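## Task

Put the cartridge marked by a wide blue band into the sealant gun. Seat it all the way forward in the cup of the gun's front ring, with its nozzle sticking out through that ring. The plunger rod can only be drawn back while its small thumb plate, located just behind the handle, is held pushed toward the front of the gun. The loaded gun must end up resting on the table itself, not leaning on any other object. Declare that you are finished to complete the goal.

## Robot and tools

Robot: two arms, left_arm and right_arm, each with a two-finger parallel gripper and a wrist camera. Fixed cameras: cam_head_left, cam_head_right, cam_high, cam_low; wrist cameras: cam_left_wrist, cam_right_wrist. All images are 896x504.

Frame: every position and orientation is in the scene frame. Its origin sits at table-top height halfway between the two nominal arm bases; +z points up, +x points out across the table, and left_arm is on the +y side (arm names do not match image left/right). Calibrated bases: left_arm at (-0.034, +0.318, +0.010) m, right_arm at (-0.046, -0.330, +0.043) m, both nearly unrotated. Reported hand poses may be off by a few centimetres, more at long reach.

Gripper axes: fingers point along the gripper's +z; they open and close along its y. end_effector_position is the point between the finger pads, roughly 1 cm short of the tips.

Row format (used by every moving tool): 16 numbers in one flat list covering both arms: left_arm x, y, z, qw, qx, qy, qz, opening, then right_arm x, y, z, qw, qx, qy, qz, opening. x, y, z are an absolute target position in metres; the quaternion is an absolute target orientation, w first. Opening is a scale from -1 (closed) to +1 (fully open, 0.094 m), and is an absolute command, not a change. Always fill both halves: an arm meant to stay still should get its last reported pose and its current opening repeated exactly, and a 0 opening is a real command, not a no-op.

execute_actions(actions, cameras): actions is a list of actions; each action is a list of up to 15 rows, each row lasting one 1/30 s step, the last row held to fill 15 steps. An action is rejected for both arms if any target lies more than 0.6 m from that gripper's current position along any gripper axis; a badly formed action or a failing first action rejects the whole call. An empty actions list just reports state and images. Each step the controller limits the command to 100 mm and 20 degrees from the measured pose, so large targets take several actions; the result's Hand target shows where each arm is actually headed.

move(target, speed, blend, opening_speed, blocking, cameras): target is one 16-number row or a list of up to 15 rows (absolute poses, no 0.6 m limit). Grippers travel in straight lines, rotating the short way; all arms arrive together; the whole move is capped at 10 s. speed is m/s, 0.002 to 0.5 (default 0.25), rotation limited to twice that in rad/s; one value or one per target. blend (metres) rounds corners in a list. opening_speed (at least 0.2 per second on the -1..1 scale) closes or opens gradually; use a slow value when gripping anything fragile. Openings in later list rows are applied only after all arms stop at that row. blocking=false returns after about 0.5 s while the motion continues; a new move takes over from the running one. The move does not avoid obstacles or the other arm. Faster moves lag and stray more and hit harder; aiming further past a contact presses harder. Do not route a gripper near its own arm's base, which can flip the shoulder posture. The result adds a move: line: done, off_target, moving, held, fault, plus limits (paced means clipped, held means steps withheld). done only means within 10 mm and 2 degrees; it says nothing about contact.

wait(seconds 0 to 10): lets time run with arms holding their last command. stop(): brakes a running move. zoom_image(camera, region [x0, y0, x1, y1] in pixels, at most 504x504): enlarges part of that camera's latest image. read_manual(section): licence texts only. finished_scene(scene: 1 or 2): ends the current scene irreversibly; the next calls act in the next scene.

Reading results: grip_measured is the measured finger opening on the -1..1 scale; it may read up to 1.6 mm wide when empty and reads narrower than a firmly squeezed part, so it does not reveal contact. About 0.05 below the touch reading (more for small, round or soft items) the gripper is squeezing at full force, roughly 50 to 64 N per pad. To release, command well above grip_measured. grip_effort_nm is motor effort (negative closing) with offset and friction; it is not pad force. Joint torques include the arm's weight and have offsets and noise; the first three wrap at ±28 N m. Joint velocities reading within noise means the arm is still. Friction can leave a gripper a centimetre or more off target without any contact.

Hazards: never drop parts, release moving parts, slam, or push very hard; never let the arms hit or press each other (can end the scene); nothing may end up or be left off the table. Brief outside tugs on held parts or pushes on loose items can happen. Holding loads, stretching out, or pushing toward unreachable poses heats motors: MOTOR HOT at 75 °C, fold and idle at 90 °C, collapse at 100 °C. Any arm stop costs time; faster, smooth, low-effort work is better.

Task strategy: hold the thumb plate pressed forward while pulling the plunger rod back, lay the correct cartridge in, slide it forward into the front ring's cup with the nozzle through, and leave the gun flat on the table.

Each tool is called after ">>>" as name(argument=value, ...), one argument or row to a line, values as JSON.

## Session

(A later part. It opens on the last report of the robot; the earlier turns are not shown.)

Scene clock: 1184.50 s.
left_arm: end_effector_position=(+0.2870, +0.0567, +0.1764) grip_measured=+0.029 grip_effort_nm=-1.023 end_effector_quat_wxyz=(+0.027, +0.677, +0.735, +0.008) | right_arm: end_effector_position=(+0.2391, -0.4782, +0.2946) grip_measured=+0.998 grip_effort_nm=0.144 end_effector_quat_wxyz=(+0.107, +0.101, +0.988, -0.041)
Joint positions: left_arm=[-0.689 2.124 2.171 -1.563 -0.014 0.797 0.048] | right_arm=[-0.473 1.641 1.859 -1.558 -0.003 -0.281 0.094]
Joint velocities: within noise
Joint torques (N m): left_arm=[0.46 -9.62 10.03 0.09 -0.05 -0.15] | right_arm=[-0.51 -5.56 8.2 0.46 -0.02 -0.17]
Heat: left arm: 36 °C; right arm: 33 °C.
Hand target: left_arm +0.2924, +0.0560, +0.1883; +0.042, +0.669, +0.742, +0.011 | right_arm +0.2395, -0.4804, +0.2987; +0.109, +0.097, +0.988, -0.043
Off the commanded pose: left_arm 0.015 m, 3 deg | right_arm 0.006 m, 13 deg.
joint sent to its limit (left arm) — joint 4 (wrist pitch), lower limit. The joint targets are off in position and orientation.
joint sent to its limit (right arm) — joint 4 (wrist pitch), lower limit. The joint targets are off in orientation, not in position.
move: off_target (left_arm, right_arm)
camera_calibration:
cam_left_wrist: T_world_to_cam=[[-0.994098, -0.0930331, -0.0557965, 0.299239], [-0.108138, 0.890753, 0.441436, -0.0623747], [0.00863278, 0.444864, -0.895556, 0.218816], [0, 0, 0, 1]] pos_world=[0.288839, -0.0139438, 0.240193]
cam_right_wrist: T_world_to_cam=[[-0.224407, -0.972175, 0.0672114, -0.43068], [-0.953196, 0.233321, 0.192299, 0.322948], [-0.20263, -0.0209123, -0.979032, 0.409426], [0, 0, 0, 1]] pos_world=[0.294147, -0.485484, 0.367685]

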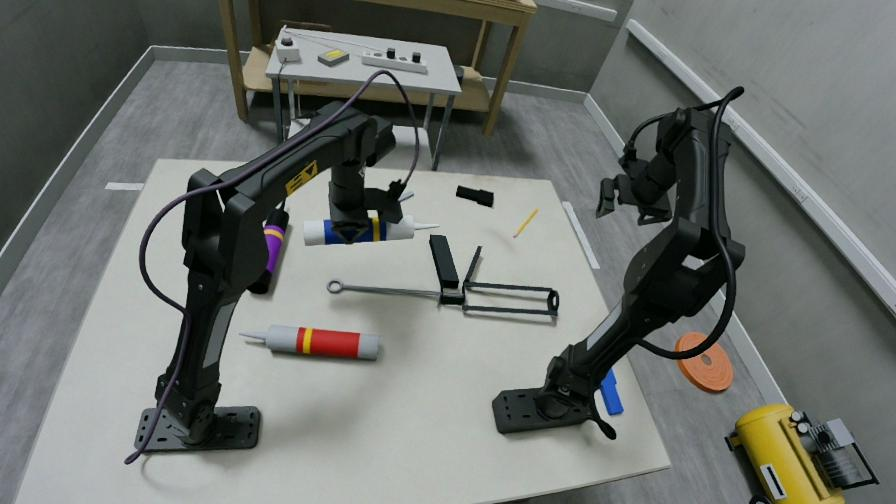

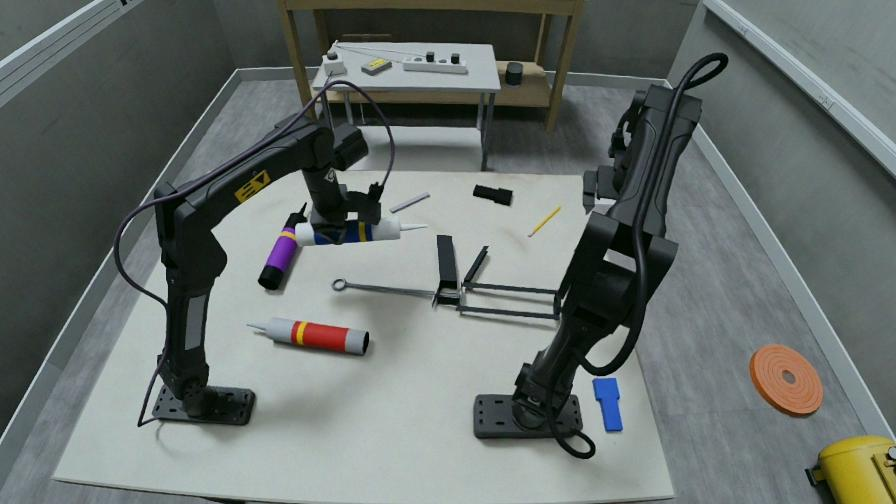

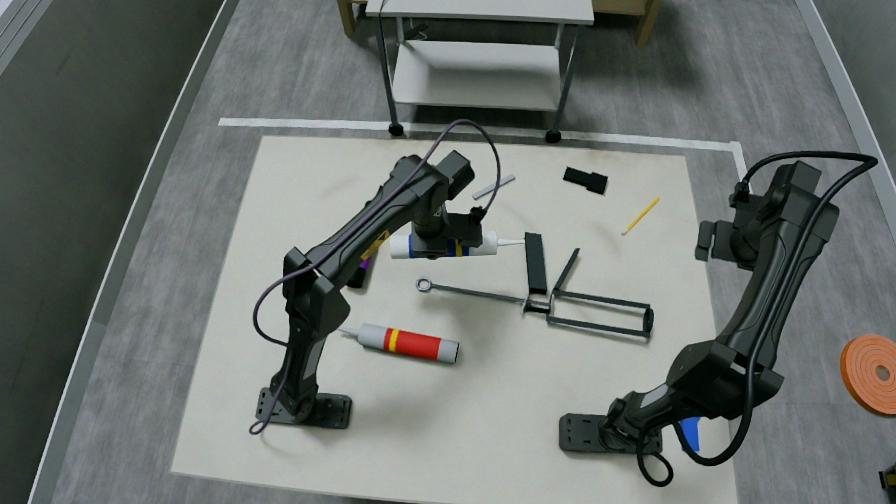

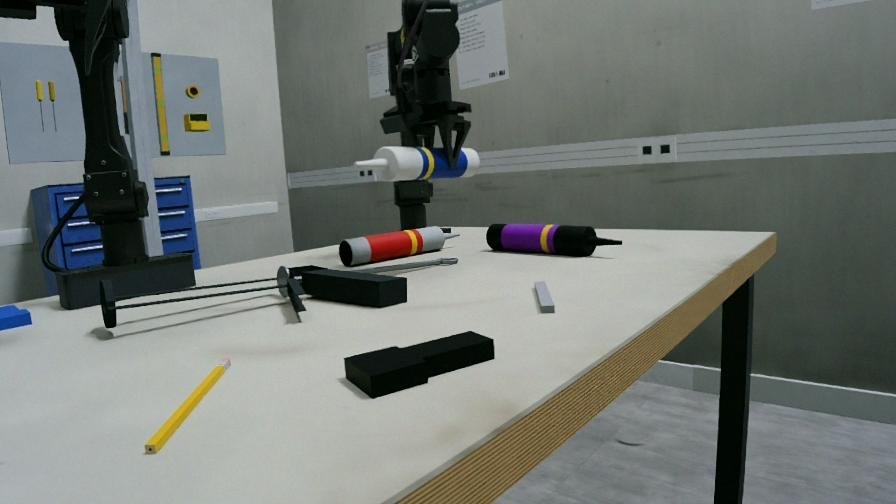

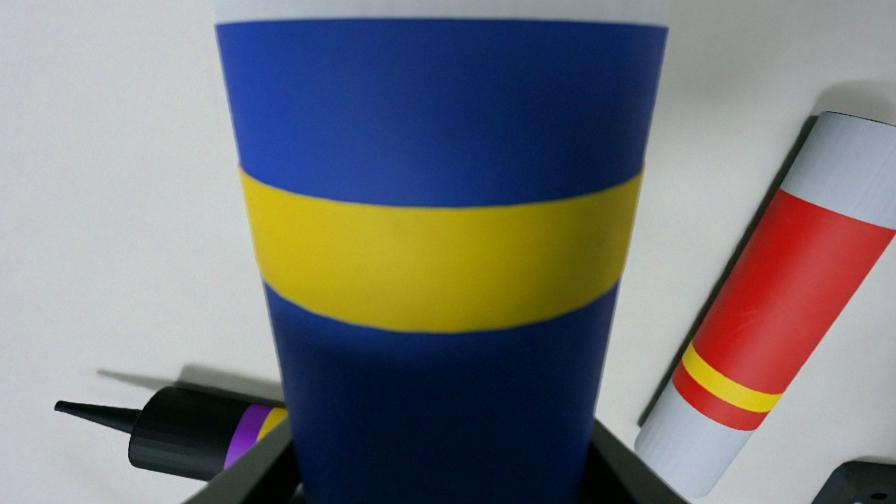

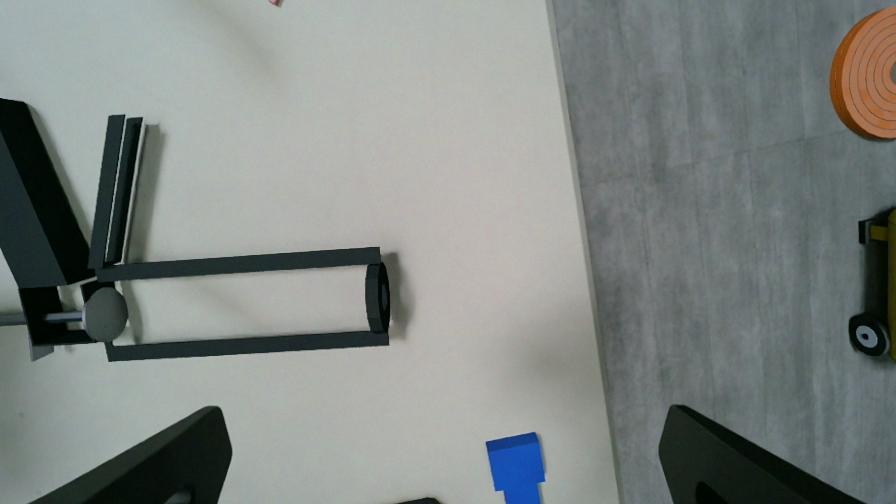

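>>> move(
  target=[
    [0.20,-0.06,0.15,0,0.755,0.656,0,-0.1,0.24,-0.48,0.30,0.0,0.0958,0.9954,0,1],
    [0.100,-0.12,0.11,0,0.766,0.643,0,-0.1,0.24,-0.48,0.30,0.0,0.0958,0.9954,0,1],
  ],
  speed=0.2,
  blend=0.04,
)

Scene clock: 1202.93 s.
left_arm: end_effector_position=(+0.0970, -0.1058, +0.1014) grip_measured=+0.029 grip_effort_nm=-1.018 end_effector_quat_wxyz=(-0.026, +0.769, +0.638, +0.021) | right_arm: end_effector_position=(+0.2391, -0.4782, +0.2946) grip_measured=+0.998 grip_effort_nm=0.149 end_effector_quat_wxyz=(+0.107, +0.101, +0.988, -0.041)
Joint positions: left_arm=[-1.278 2.376 2.286 -1.544 -0.018 0.475 0.048] | right_arm=[-0.473 1.641 1.859 -1.558 -0.003 -0.282 0.094]
Joint velocities: within noise
Joint torques (N m): left_arm=[0.23 -11.22 8.95 0.28 0.07 -0.15] | right_arm=[-0.18 -5.57 8.38 0.46 0.01 -0.16]
Heat: left arm: 37 °C; right arm: 32 °C.
Hand target: left_arm +0.1014, -0.1198, +0.1101; +0.002, +0.764, +0.646, +0.004 | right_arm +0.2399, -0.4800, +0.2993; +0.109, +0.095, +0.988, -0.045
Off the commanded pose: left_arm 0.017 m, 4 deg | right_arm 0.006 m, 13 deg.
joint sent to its limit (right arm) — joint 4 (wrist pitch), lower limit. The joint targets are off in orientation, not in position.
move: off_target (left_arm, right_arm)
camera_calibration:
cam_left_wrist: T_world_to_cam=[[-0.984619, 0.174647, 0.00481802, 0.112248], [0.151217, 0.838063, 0.524198, 0.0559073], [0.0875119, 0.516864, -0.851583, 0.221102], [0, 0, 0, 1]] pos_world=[0.0827182, -0.180737, 0.15844]
cam_right_wrist: T_world_to_cam=[[-0.222945, -0.972488, 0.0675505, -0.431279], [-0.953513, 0.231957, 0.192378, 0.322348], [-0.202754, -0.0215206, -0.978993, 0.409153], [0, 0, 0, 1]] pos_world=[0.294169, -0.485379, 0.367678]

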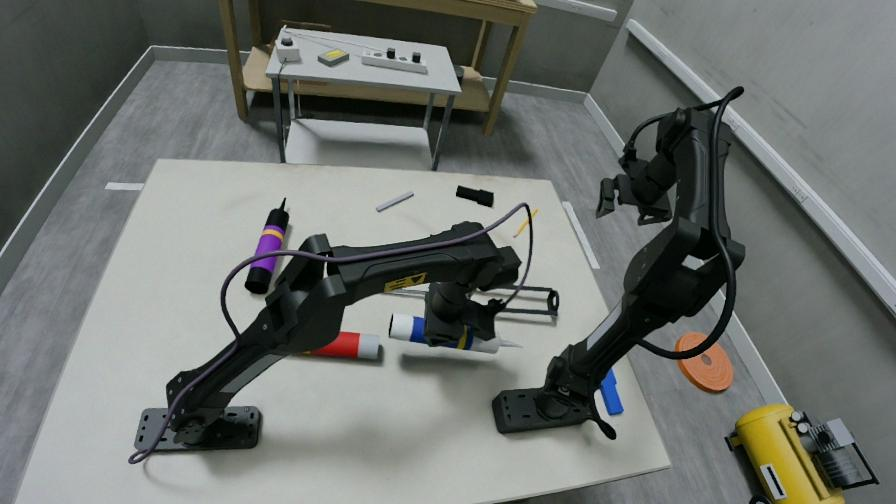

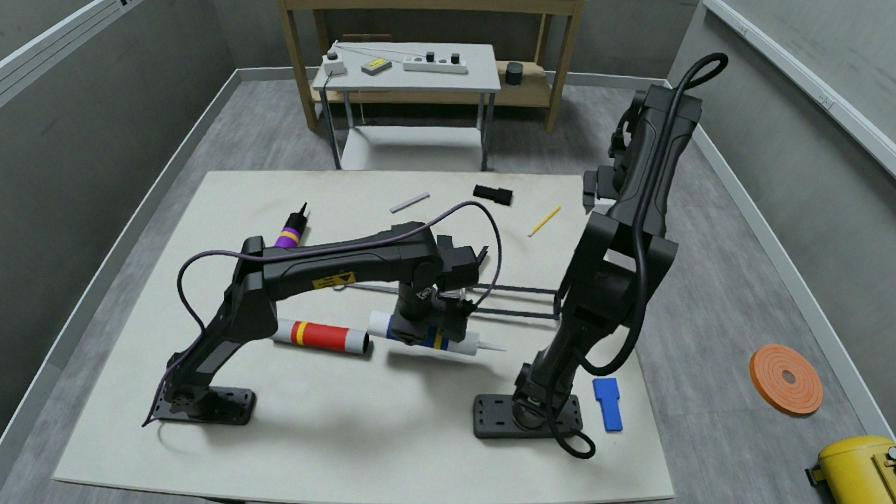

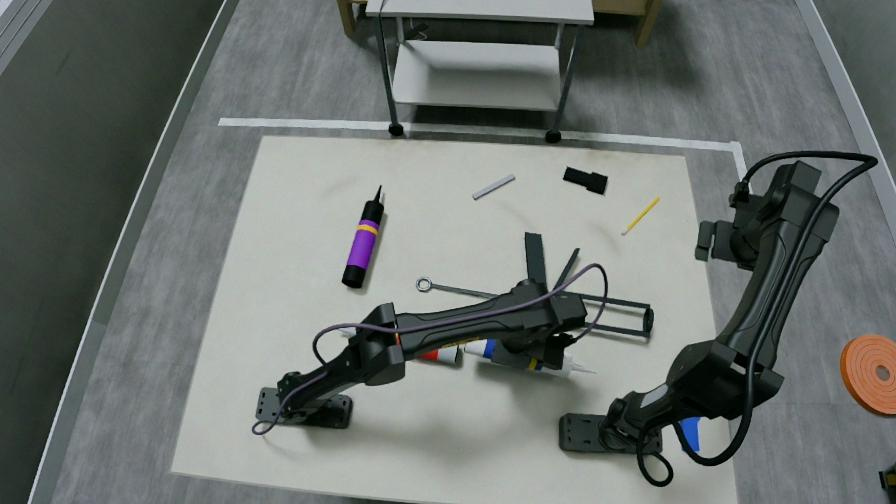

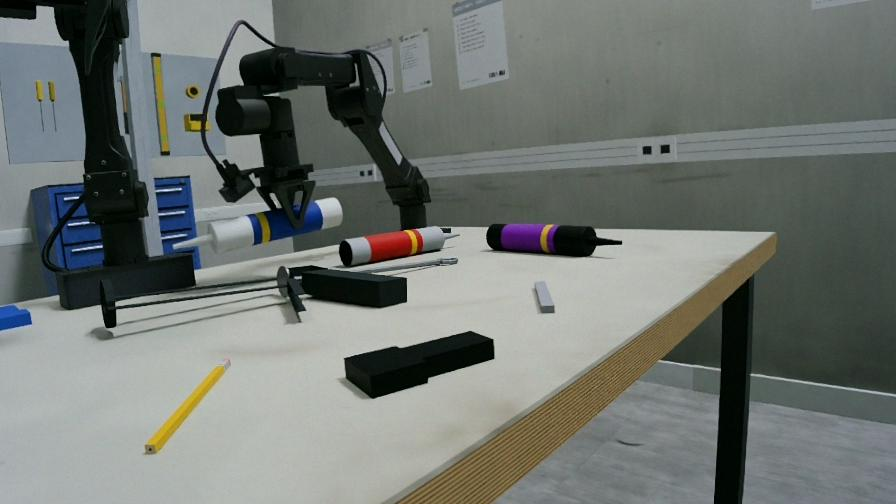

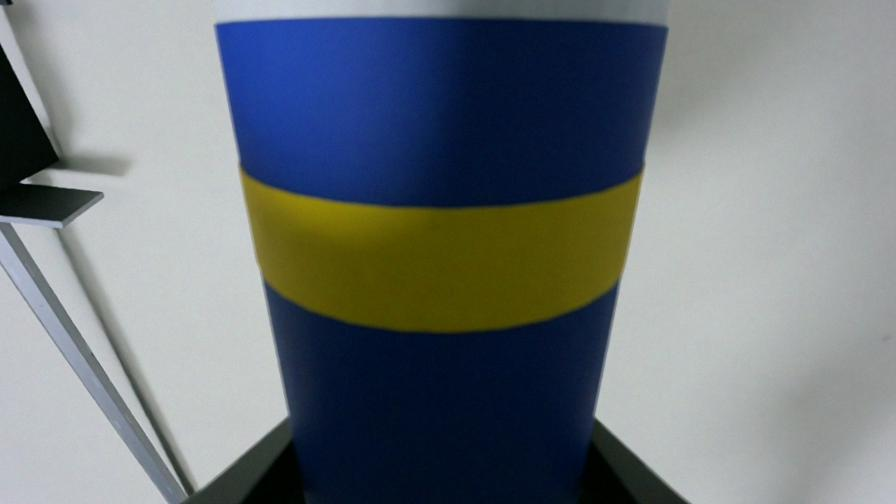

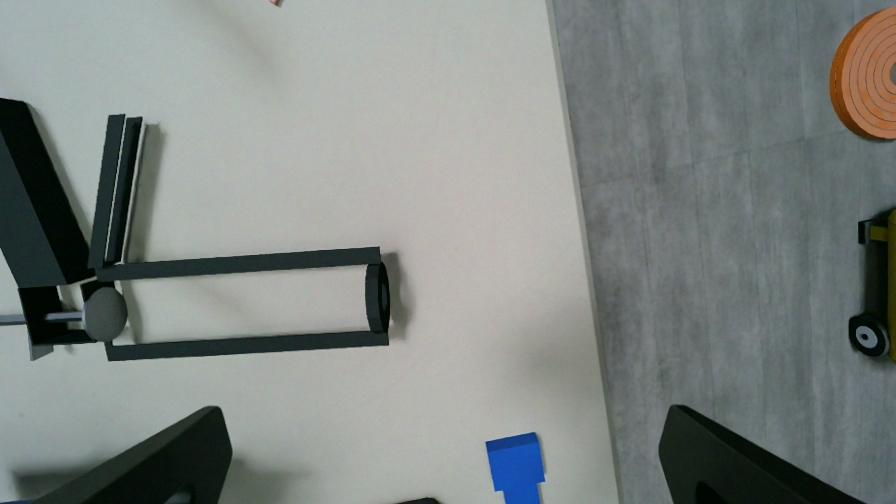

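>>> move(
  target=[
    [0.098,-0.165,0.085,0.0225,0.7655,0.6426,-0.027,-0.1,0.24,-0.48,0.30,0.0,0.0958,0.9954,0,1],
  ],
  speed=0.12,
  cameras=["cam_low","cam_head_right","cam_high"],
)

>>> zoom_image(
  camera="cam_low",
  region=[140, 120, 480, 320],
)

Scene clock: 1234.80 s.
left_arm: end_effector_position=(+0.0964, -0.1478, +0.0758) grip_measured=+0.029 grip_effort_nm=-1.023 end_effector_quat_wxyz=(-0.002, +0.771, +0.637, -0.003) | right_arm: end_effector_position=(+0.2391, -0.4782, +0.2946) grip_measured=+0.998 grip_effort_nm=0.144 end_effector_quat_wxyz=(+0.107, +0.100, +0.988, -0.042)
Joint positions: left_arm=[-1.295 2.531 2.467 -1.509 0.006 0.464 0.048] | right_arm=[-0.473 1.641 1.859 -1.558 -0.003 -0.284 0.094]
Joint velocities: within noise
Joint torques (N m): left_arm=[-0.54 -11.48 9.83 0.34 0.25 -0.12] | right_arm=[-0.2 -5.57 8.38 0.46 0.01 -0.14]
Heat: left arm: 42 °C; right arm: 32 °C.
Hand target: left_arm +0.0935, -0.1649, +0.0848; +0.023, +0.769, +0.639, -0.028 | right_arm +0.2399, -0.4800, +0.2993; +0.109, +0.095, +0.988, -0.045
Off the commanded pose: left_arm 0.020 m, 4 deg | right_arm 0.006 m, 13 deg.
joint sent to its limit (right arm) — joint 4 (wrist pitch), lower limit. The joint targets are off in orientation, not in position.
move: off_target (left_arm, right_arm)
Images, in order (width x height): cam_head_right 896x504, cam_high 896x504, cam_low 896x504.

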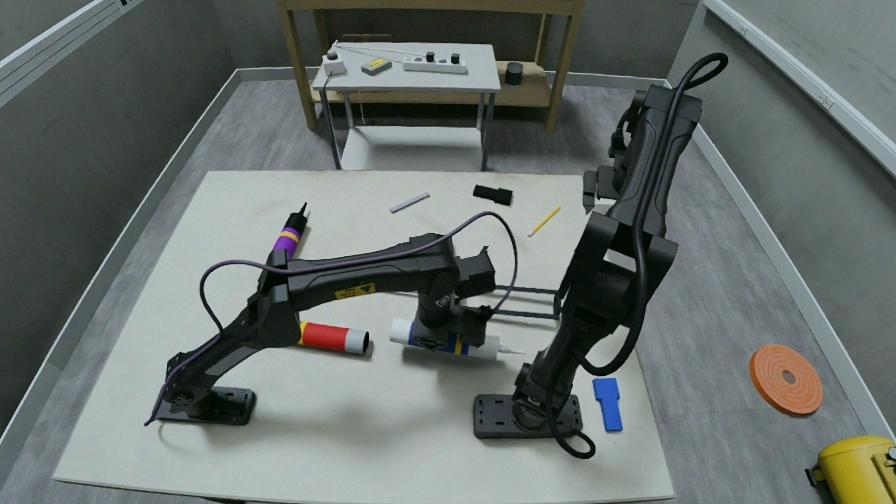

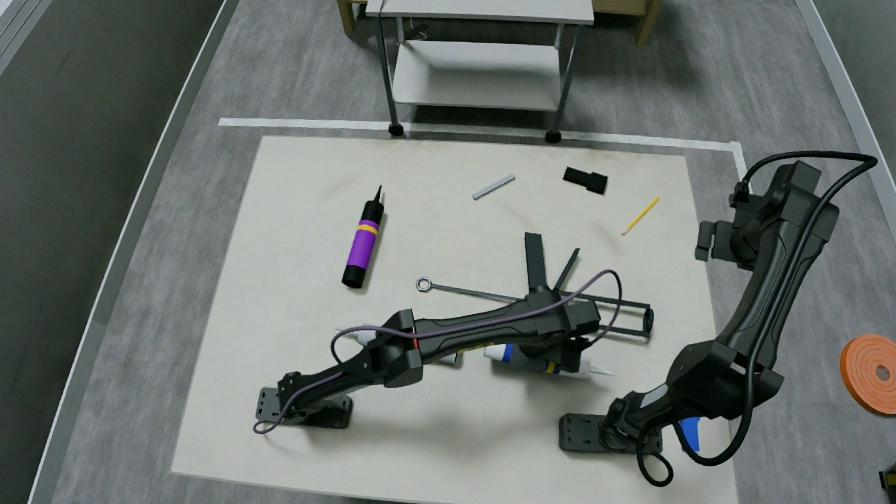

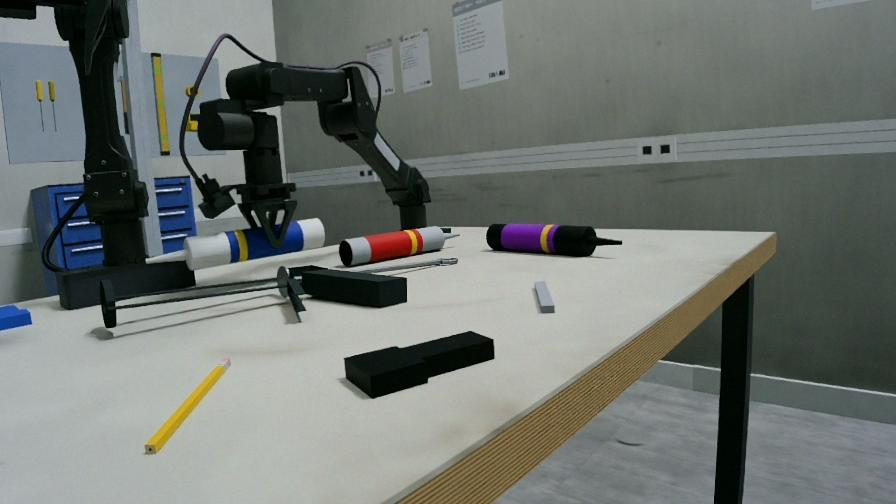

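Scaled by 1.482 from the camera's 896x504 image, which has a finer 1280x720 frame.

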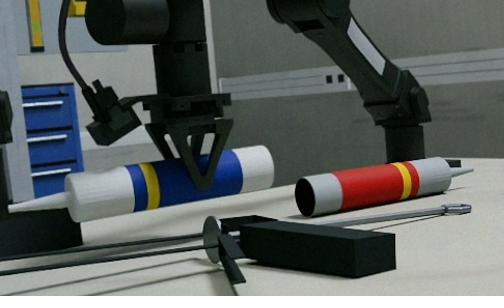

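>>> move(
  target=[
    [0.098,-0.165,0.042,0.0225,0.7655,0.6426,-0.027,-0.1,0.24,-0.48,0.30,0.0,0.0958,0.9954,0,1],
  ],
  speed=0.08,
  cameras=["cam_low","cam_left_wrist","cam_high"],
)

>>> zoom_image(
  camera="cam_low",
  region=[140, 120, 480, 320],
)

Scene clock: 1246.50 s.
left_arm: end_effector_position=(+0.0984, -0.1533, +0.0331) grip_measured=+0.029 grip_effort_nm=-1.018 end_effector_quat_wxyz=(+0.000, +0.773, +0.635, -0.007) | right_arm: end_effector_position=(+0.2391, -0.4782, +0.2946) grip_measured=+0.998 grip_effort_nm=0.149 end_effector_quat_wxyz=(+0.107, +0.100, +0.988, -0.042)
Joint positions: left_arm=[-1.292 2.531 2.297 -1.331 0.013 0.472 0.048] | right_arm=[-0.473 1.641 1.859 -1.558 -0.003 -0.284 0.094]
Joint velocities: within noise
Joint torques (N m): left_arm=[0.16 -13.96 5.44 0.5 0.16 -0.17] | right_arm=[-0.2 -5.59 8.39 0.46 0.01 -0.14]
Heat: left arm: 41 °C; right arm: 32 °C.
Hand target: left_arm +0.0993, -0.1639, +0.0421; +0.022, +0.767, +0.640, -0.027 | right_arm +0.2399, -0.4800, +0.2993; +0.109, +0.096, +0.988, -0.045
Off the commanded pose: left_arm 0.015 m, 4 deg | right_arm 0.006 m, 13 deg.
joint sent to its limit (right arm) — joint 4 (wrist pitch), lower limit. The joint targets are off in orientation, not in position.
move: off_target (left_arm, right_arm)
camera_calibration:
cam_left_wrist: T_world_to_cam=[[-0.982818, 0.184572, 0.00126219, 0.123733], [0.164592, 0.873295, 0.458547, 0.137534], [0.0835326, 0.450876, -0.888669, 0.178848], [0, 0, 0, 1]] pos_world=[0.0840307, -0.223584, 0.0957149]
Images, in order (width x height): cam_high 896x504, cam_low 896x504, cam_left_wrist 896x504.

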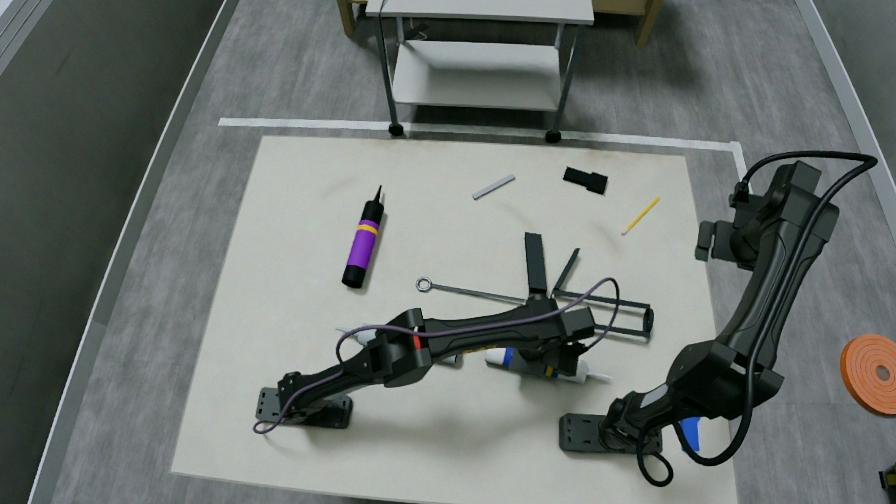

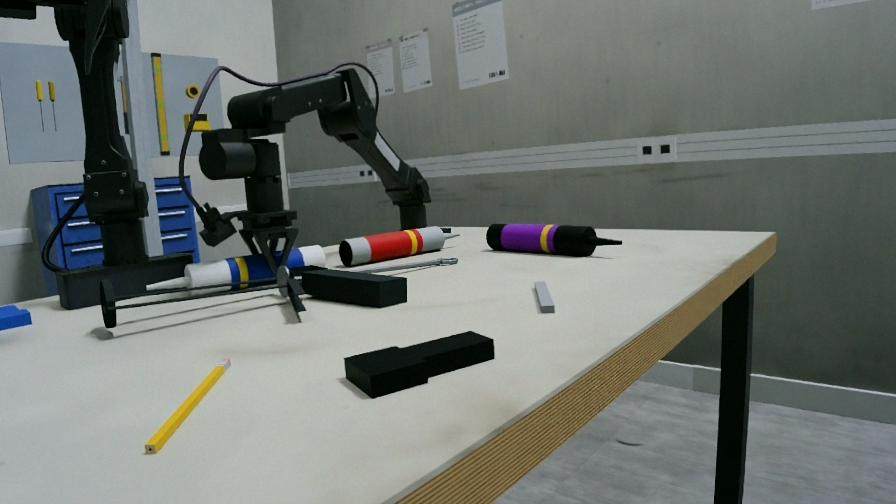

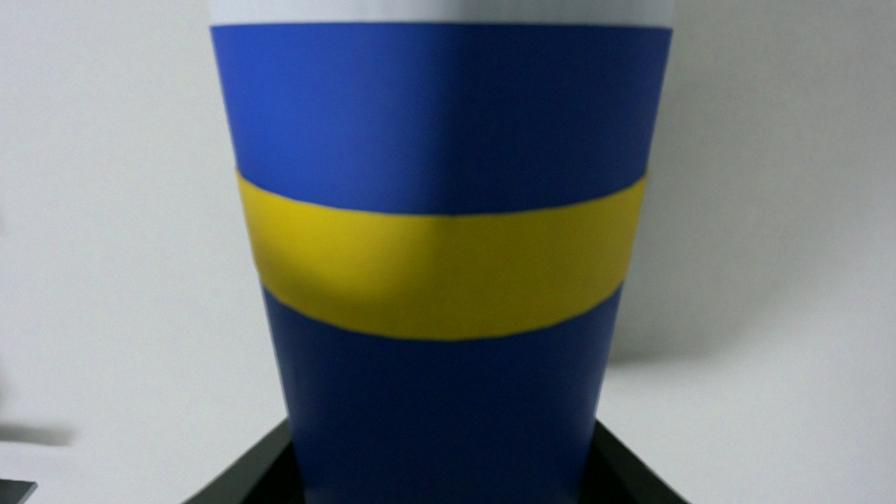

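Scaled by 1.482 from the camera's 896x504 image, which has a finer 1280x720 frame.

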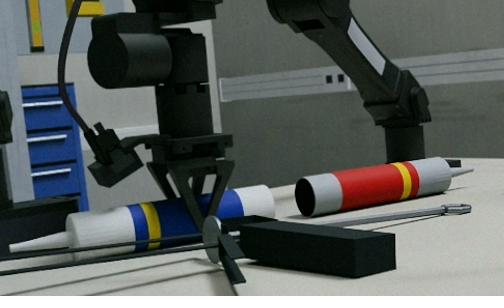

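>>> move(
  target=[
    [0.098,-0.165,0.036,0.0225,0.7655,0.6426,-0.027,-0.1,0.24,-0.48,0.30,0.0,0.0958,0.9954,0,1],
    [0.098,-0.165,0.036,0.0225,0.7655,0.6426,-0.027,0.25,0.24,-0.48,0.30,0.0,0.0958,0.9954,0,1],
  ],
  speed=0.05,
  opening_speed=0.3,
  cameras=["cam_low","cam_left_wrist","cam_high"],
)

>>> zoom_image(
  camera="cam_low",
  region=[140, 120, 480, 320],
)

Scene clock: 1262.03 s.
left_arm: end_effector_position=(+0.0993, -0.1566, +0.0292) grip_measured=+0.248 grip_effort_nm=0.120 end_effector_quat_wxyz=(+0.006, +0.770, +0.638, -0.010) | right_arm: end_effector_position=(+0.2391, -0.4782, +0.2946) grip_measured=+0.998 grip_effort_nm=0.144 end_effector_quat_wxyz=(+0.107, +0.099, +0.988, -0.042)
Joint positions: left_arm=[-1.292 2.531 2.281 -1.302 0.013 0.464 0.059] | right_arm=[-0.473 1.641 1.859 -1.558 -0.003 -0.286 0.094]
Joint velocities: within noise
Joint torques (N m): left_arm=[-0.14 -13.72 5.29 0.49 0.18 -0.14] | right_arm=[-0.2 -5.57 8.38 0.46 0.01 -0.13]
Heat: left arm: 43 °C; right arm: 32 °C.
Hand target: left_arm +0.0980, -0.1648, +0.0360; +0.022, +0.766, +0.642, -0.027 | right_arm +0.2399, -0.4800, +0.2993; +0.109, +0.095, +0.988, -0.045
Off the commanded pose: left_arm 0.011 m, 3 deg | right_arm 0.006 m, 13 deg.
joint sent to its limit (right arm) — joint 4 (wrist pitch), lower limit. The joint targets are off in orientation, not in position.
move: off_target (left_arm, right_arm); target 2's new opening was sent with left_arm's hand 0.012 m and 4 deg from that target
camera_calibration:
cam_left_wrist: T_world_to_cam=[[-0.984198, 0.177007, -0.00471722, 0.124393], [0.156214, 0.880512, 0.447544, 0.144298], [0.0833718, 0.439735, -0.894249, 0.175288], [0, 0, 0, 1]] pos_world=[0.0852724, -0.226155, 0.0927586]
Images, in order (width x height): cam_high 896x504, cam_low 896x504, cam_left_wrist 896x504.

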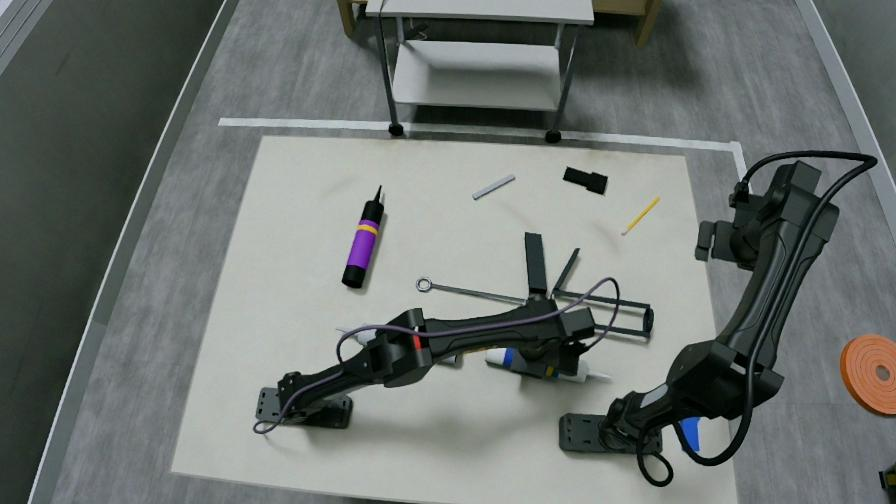

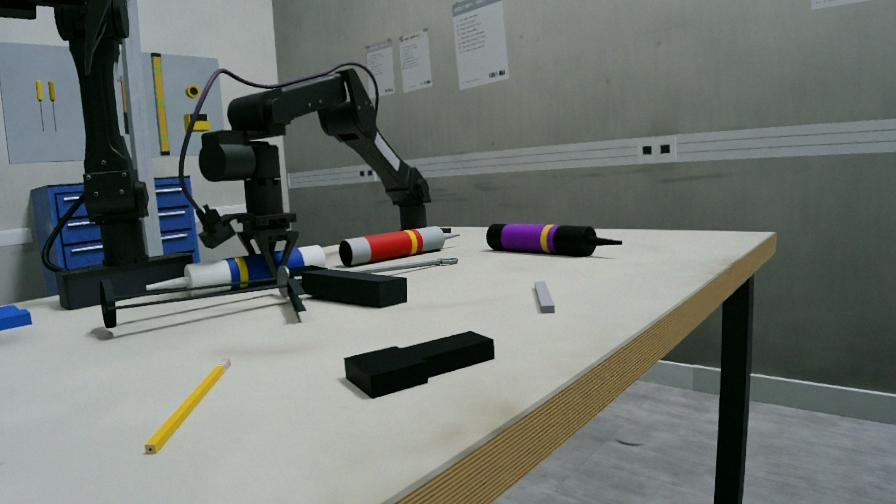

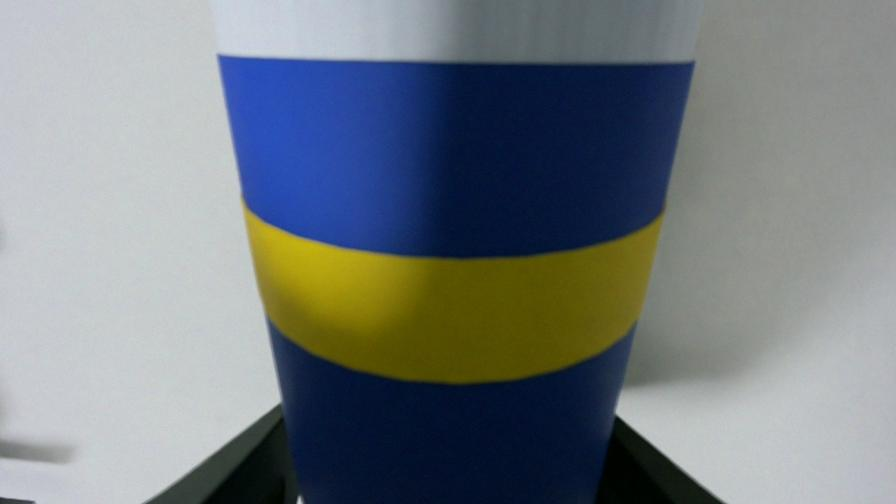

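Scaled by 1.482 from the camera's 896x504 image, which has a finer 1280x720 frame.

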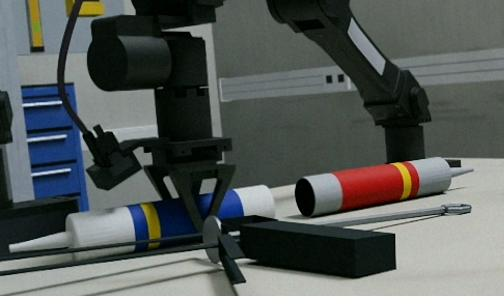

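>>> move(
  target=[
    [0.098,-0.160,0.036,0.0225,0.7655,0.6426,-0.027,0.7,0.24,-0.48,0.30,0.0,0.0958,0.9954,0,1],
    [0.105,-0.145,0.15,0.0,0.766,0.643,0,0.9,0.24,-0.40,0.30,0.0,0.0958,0.9954,0,1],
    [0.25,0.10,0.2,0.0,0.6,0.8,0,1,0.20,-0.38,0.27,0.0,-0.3,0.954,0,1],
  ],
  speed=0.15,
  blend=[0,0.03,0],
  cameras=["cam_low","cam_left_wrist","cam_high","cam_head_right"],
)

Scene clock: 1289.43 s.
left_arm: end_effector_position=(+0.2588, +0.0903, +0.1845) grip_measured=+0.998 grip_effort_nm=0.120 end_effector_quat_wxyz=(+0.009, +0.590, +0.807, -0.007) | right_arm: end_effector_position=(+0.2086, -0.3801, +0.2676) grip_measured=+0.998 grip_effort_nm=0.149 end_effector_quat_wxyz=(+0.061, -0.295, +0.953, -0.031)
Joint positions: left_arm=[-0.655 1.968 1.971 -1.556 0.013 0.605 0.094] | right_arm=[-0.189 1.457 1.581 -1.558 -0.003 -0.802 0.094]
Joint velocities: within noise
Joint torques (N m): left_arm=[-0.08 -12.68 5.04 -0.07 -0.02 0.16] | right_arm=[0.68 -6.54 4.9 0.29 0.05 -0.17]
Heat: left arm: 44 °C; right arm: 32 °C.
Hand target: left_arm +0.2500, +0.0976, +0.1998; +0.017, +0.596, +0.803, -0.005 | right_arm +0.2012, -0.3777, +0.2697; +0.058, -0.306, +0.950, -0.034
Off the commanded pose: left_arm 0.020 m, 2 deg | right_arm 0.009 m, 8 deg.
joint sent to its limit (left arm) — joint 4 (wrist pitch), lower limit. The joint targets still meet the commanded pose.
joint sent to its limit (right arm) — joint 4 (wrist pitch), lower limit. The joint targets are off in orientation, not in position.
move: off_target (left_arm, right_arm); blend cut to 0 m at target 2; target 2's new opening was sent with left_arm's hand 0.033 m and 5 deg from that target; target 3's new opening was sent with left_arm's hand 0.020 m and 2 deg from that target
camera_calibration:
cam_left_wrist: T_world_to_cam=[[-0.949976, -0.312241, -0.00714531, 0.274151], [-0.282119, 0.848067, 0.448545, -0.0513464], [-0.133994, 0.428122, -0.893732, 0.249453], [0, 0, 0, 1]] pos_world=[0.279376, 0.0223499, 0.247934]
Images, in order (width x height): cam_head_right 896x504, cam_high 896x504, cam_low 896x504, cam_left_wrist 896x504.

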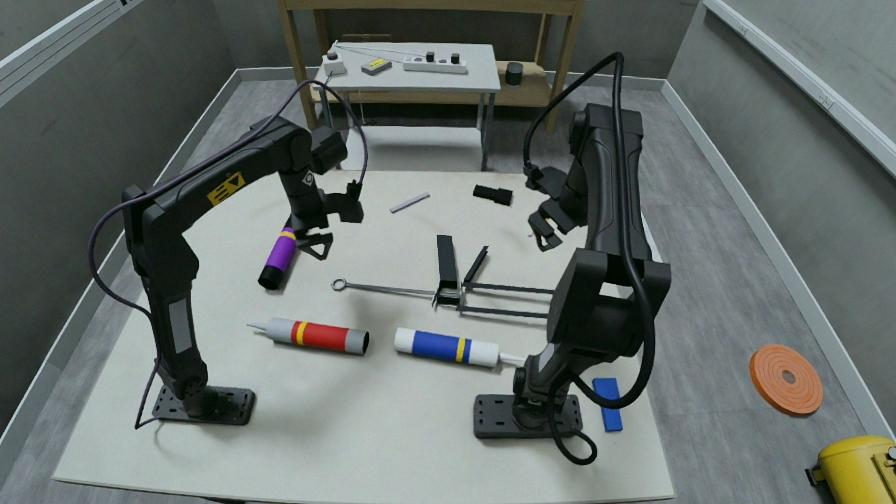

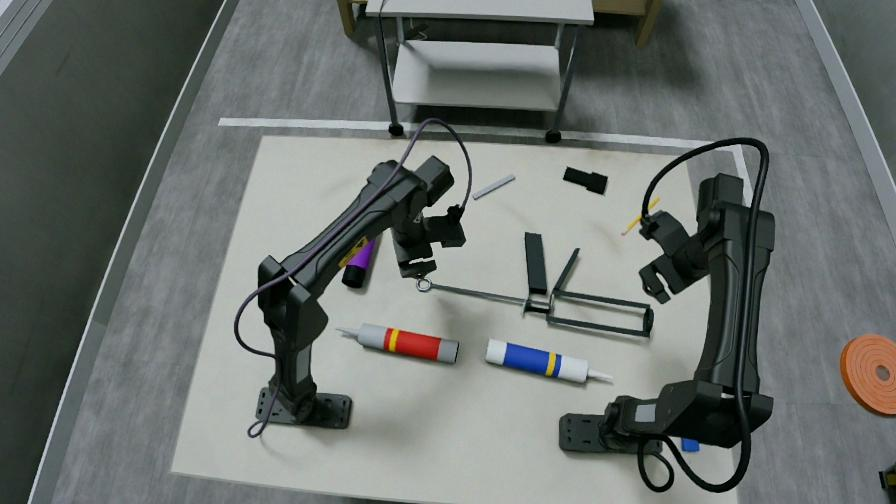

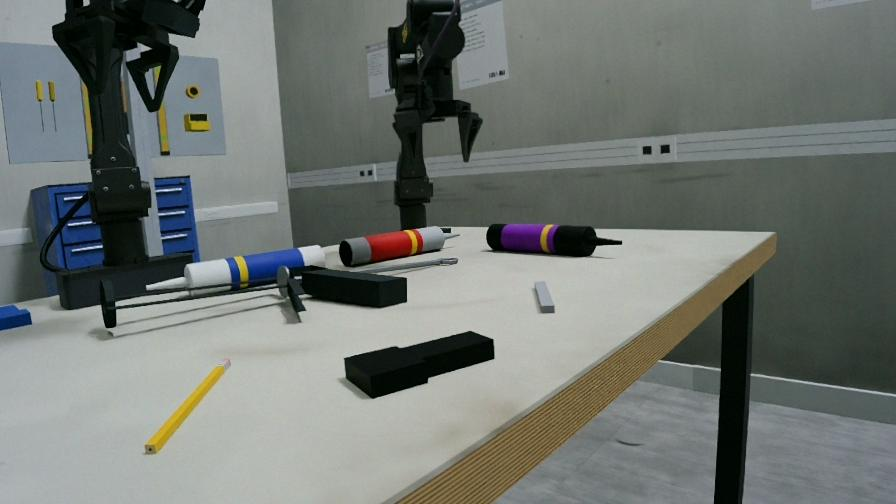

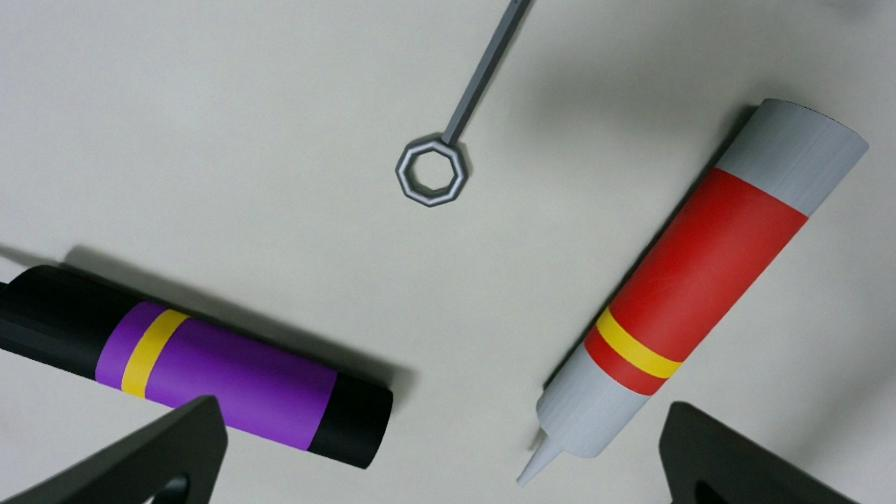

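>>> move(
  target=[
    [0.25,0.10,0.2,0.0,0.6,0.8,0,1,0.17,-0.25,0.2,0.0,-0.5,0.866,0,1],
    [0.25,0.10,0.2,0.0,0.6,0.8,0,1,0.10,-0.18,0.15,0.0,-0.643,0.766,0,1],
  ],
  speed=0.15,
  blend=[0.03,0],
  cameras=["cam_low","cam_right_wrist","cam_high","cam_head_right"],
)

Scene clock: 1304.10 s.
left_arm: end_effector_position=(+0.2581, +0.0913, +0.1830) grip_measured=+0.998 grip_effort_nm=0.120 end_effector_quat_wxyz=(+0.006, +0.594, +0.804, -0.006) | right_arm: end_effector_position=(+0.0996, -0.1846, +0.1500) grip_measured=+0.998 grip_effort_nm=0.144 end_effector_quat_wxyz=(-0.014, -0.644, +0.765, -0.006)
Joint positions: left_arm=[-0.655 1.968 1.965 -1.556 0.011 0.615 0.094] | right_arm=[0.8 1.346 1.024 -1.278 0.009 -0.612 0.094]
Joint velocities: within noise
Joint torques (N m): left_arm=[-0.03 -12.74 5.09 -0.06 -0.13 0.14] | right_arm=[0.49 -5.38 5.08 0.31 0.06 0.13]
Heat: left arm: 41 °C; right arm: 32 °C.
Hand target: left_arm +0.2505, +0.0996, +0.1989; +0.016, +0.600, +0.800, +0.000 | right_arm +0.1005, -0.1836, +0.1510; -0.001, -0.640, +0.768, -0.008
Off the commanded pose: left_arm 0.021 m, 1 deg | right_arm 0.005 m, 2 deg.
joint sent to its limit (left arm) — joint 4 (wrist pitch), lower limit. The joint targets still meet the commanded pose.
move: off_target (left_arm)
camera_calibration:
cam_right_wrist: T_world_to_cam=[[0.983027, -0.183455, 0.00138705, -0.131566], [-0.16608, -0.886662, 0.431564, -0.171772], [-0.0779426, -0.42447, -0.902081, 0.147302], [0, 0, 0, 1]] pos_world=[0.112286, -0.113915, 0.207192]
Images, in order (width x height): cam_head_right 896x504, cam_high 896x504, cam_low 896x504, cam_right_wrist 896x504.

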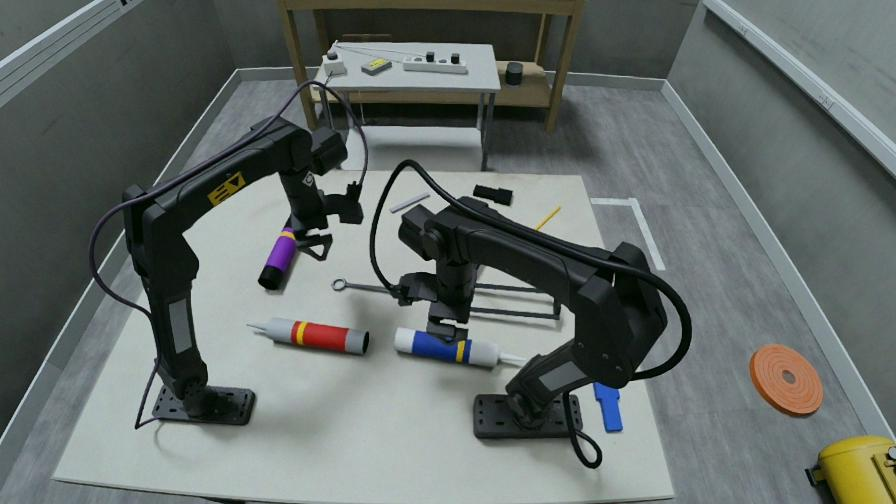

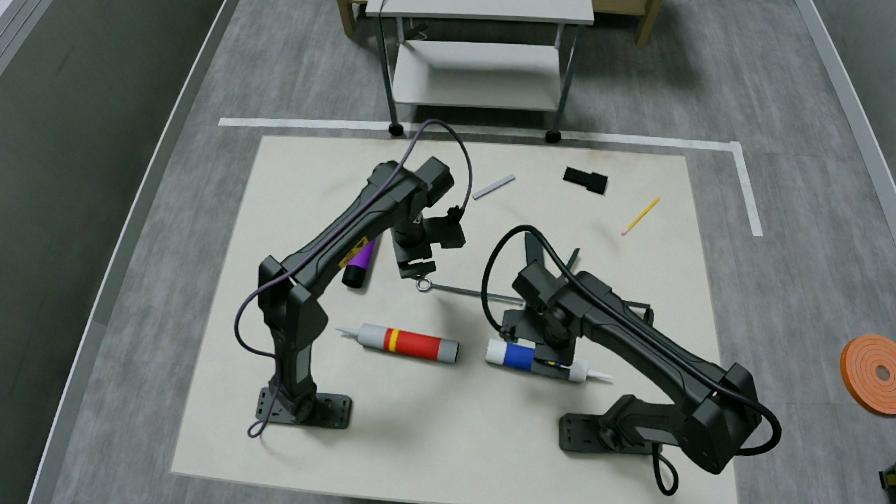

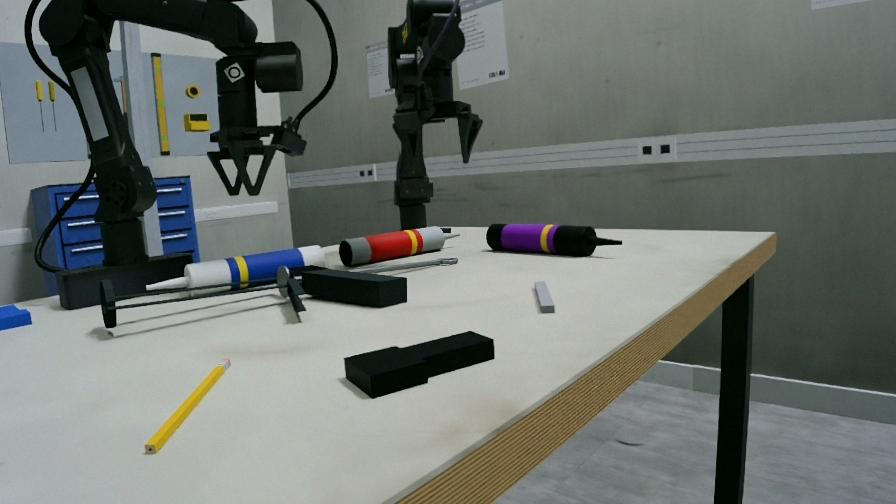

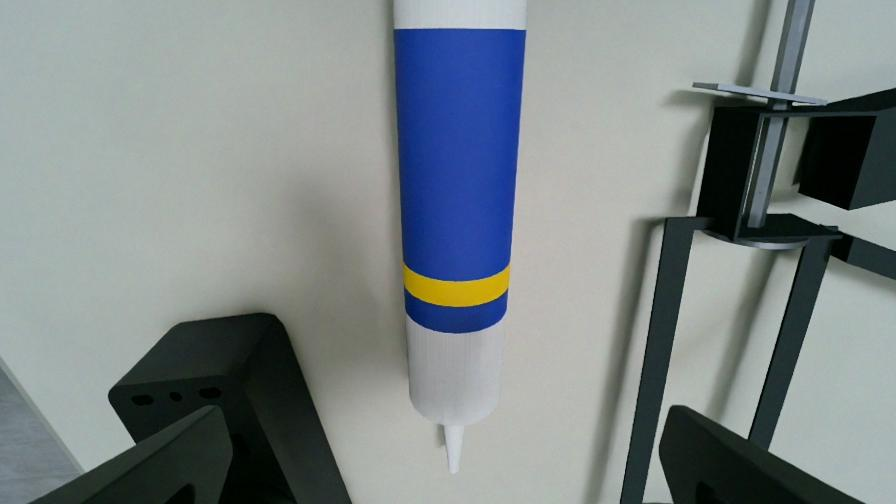

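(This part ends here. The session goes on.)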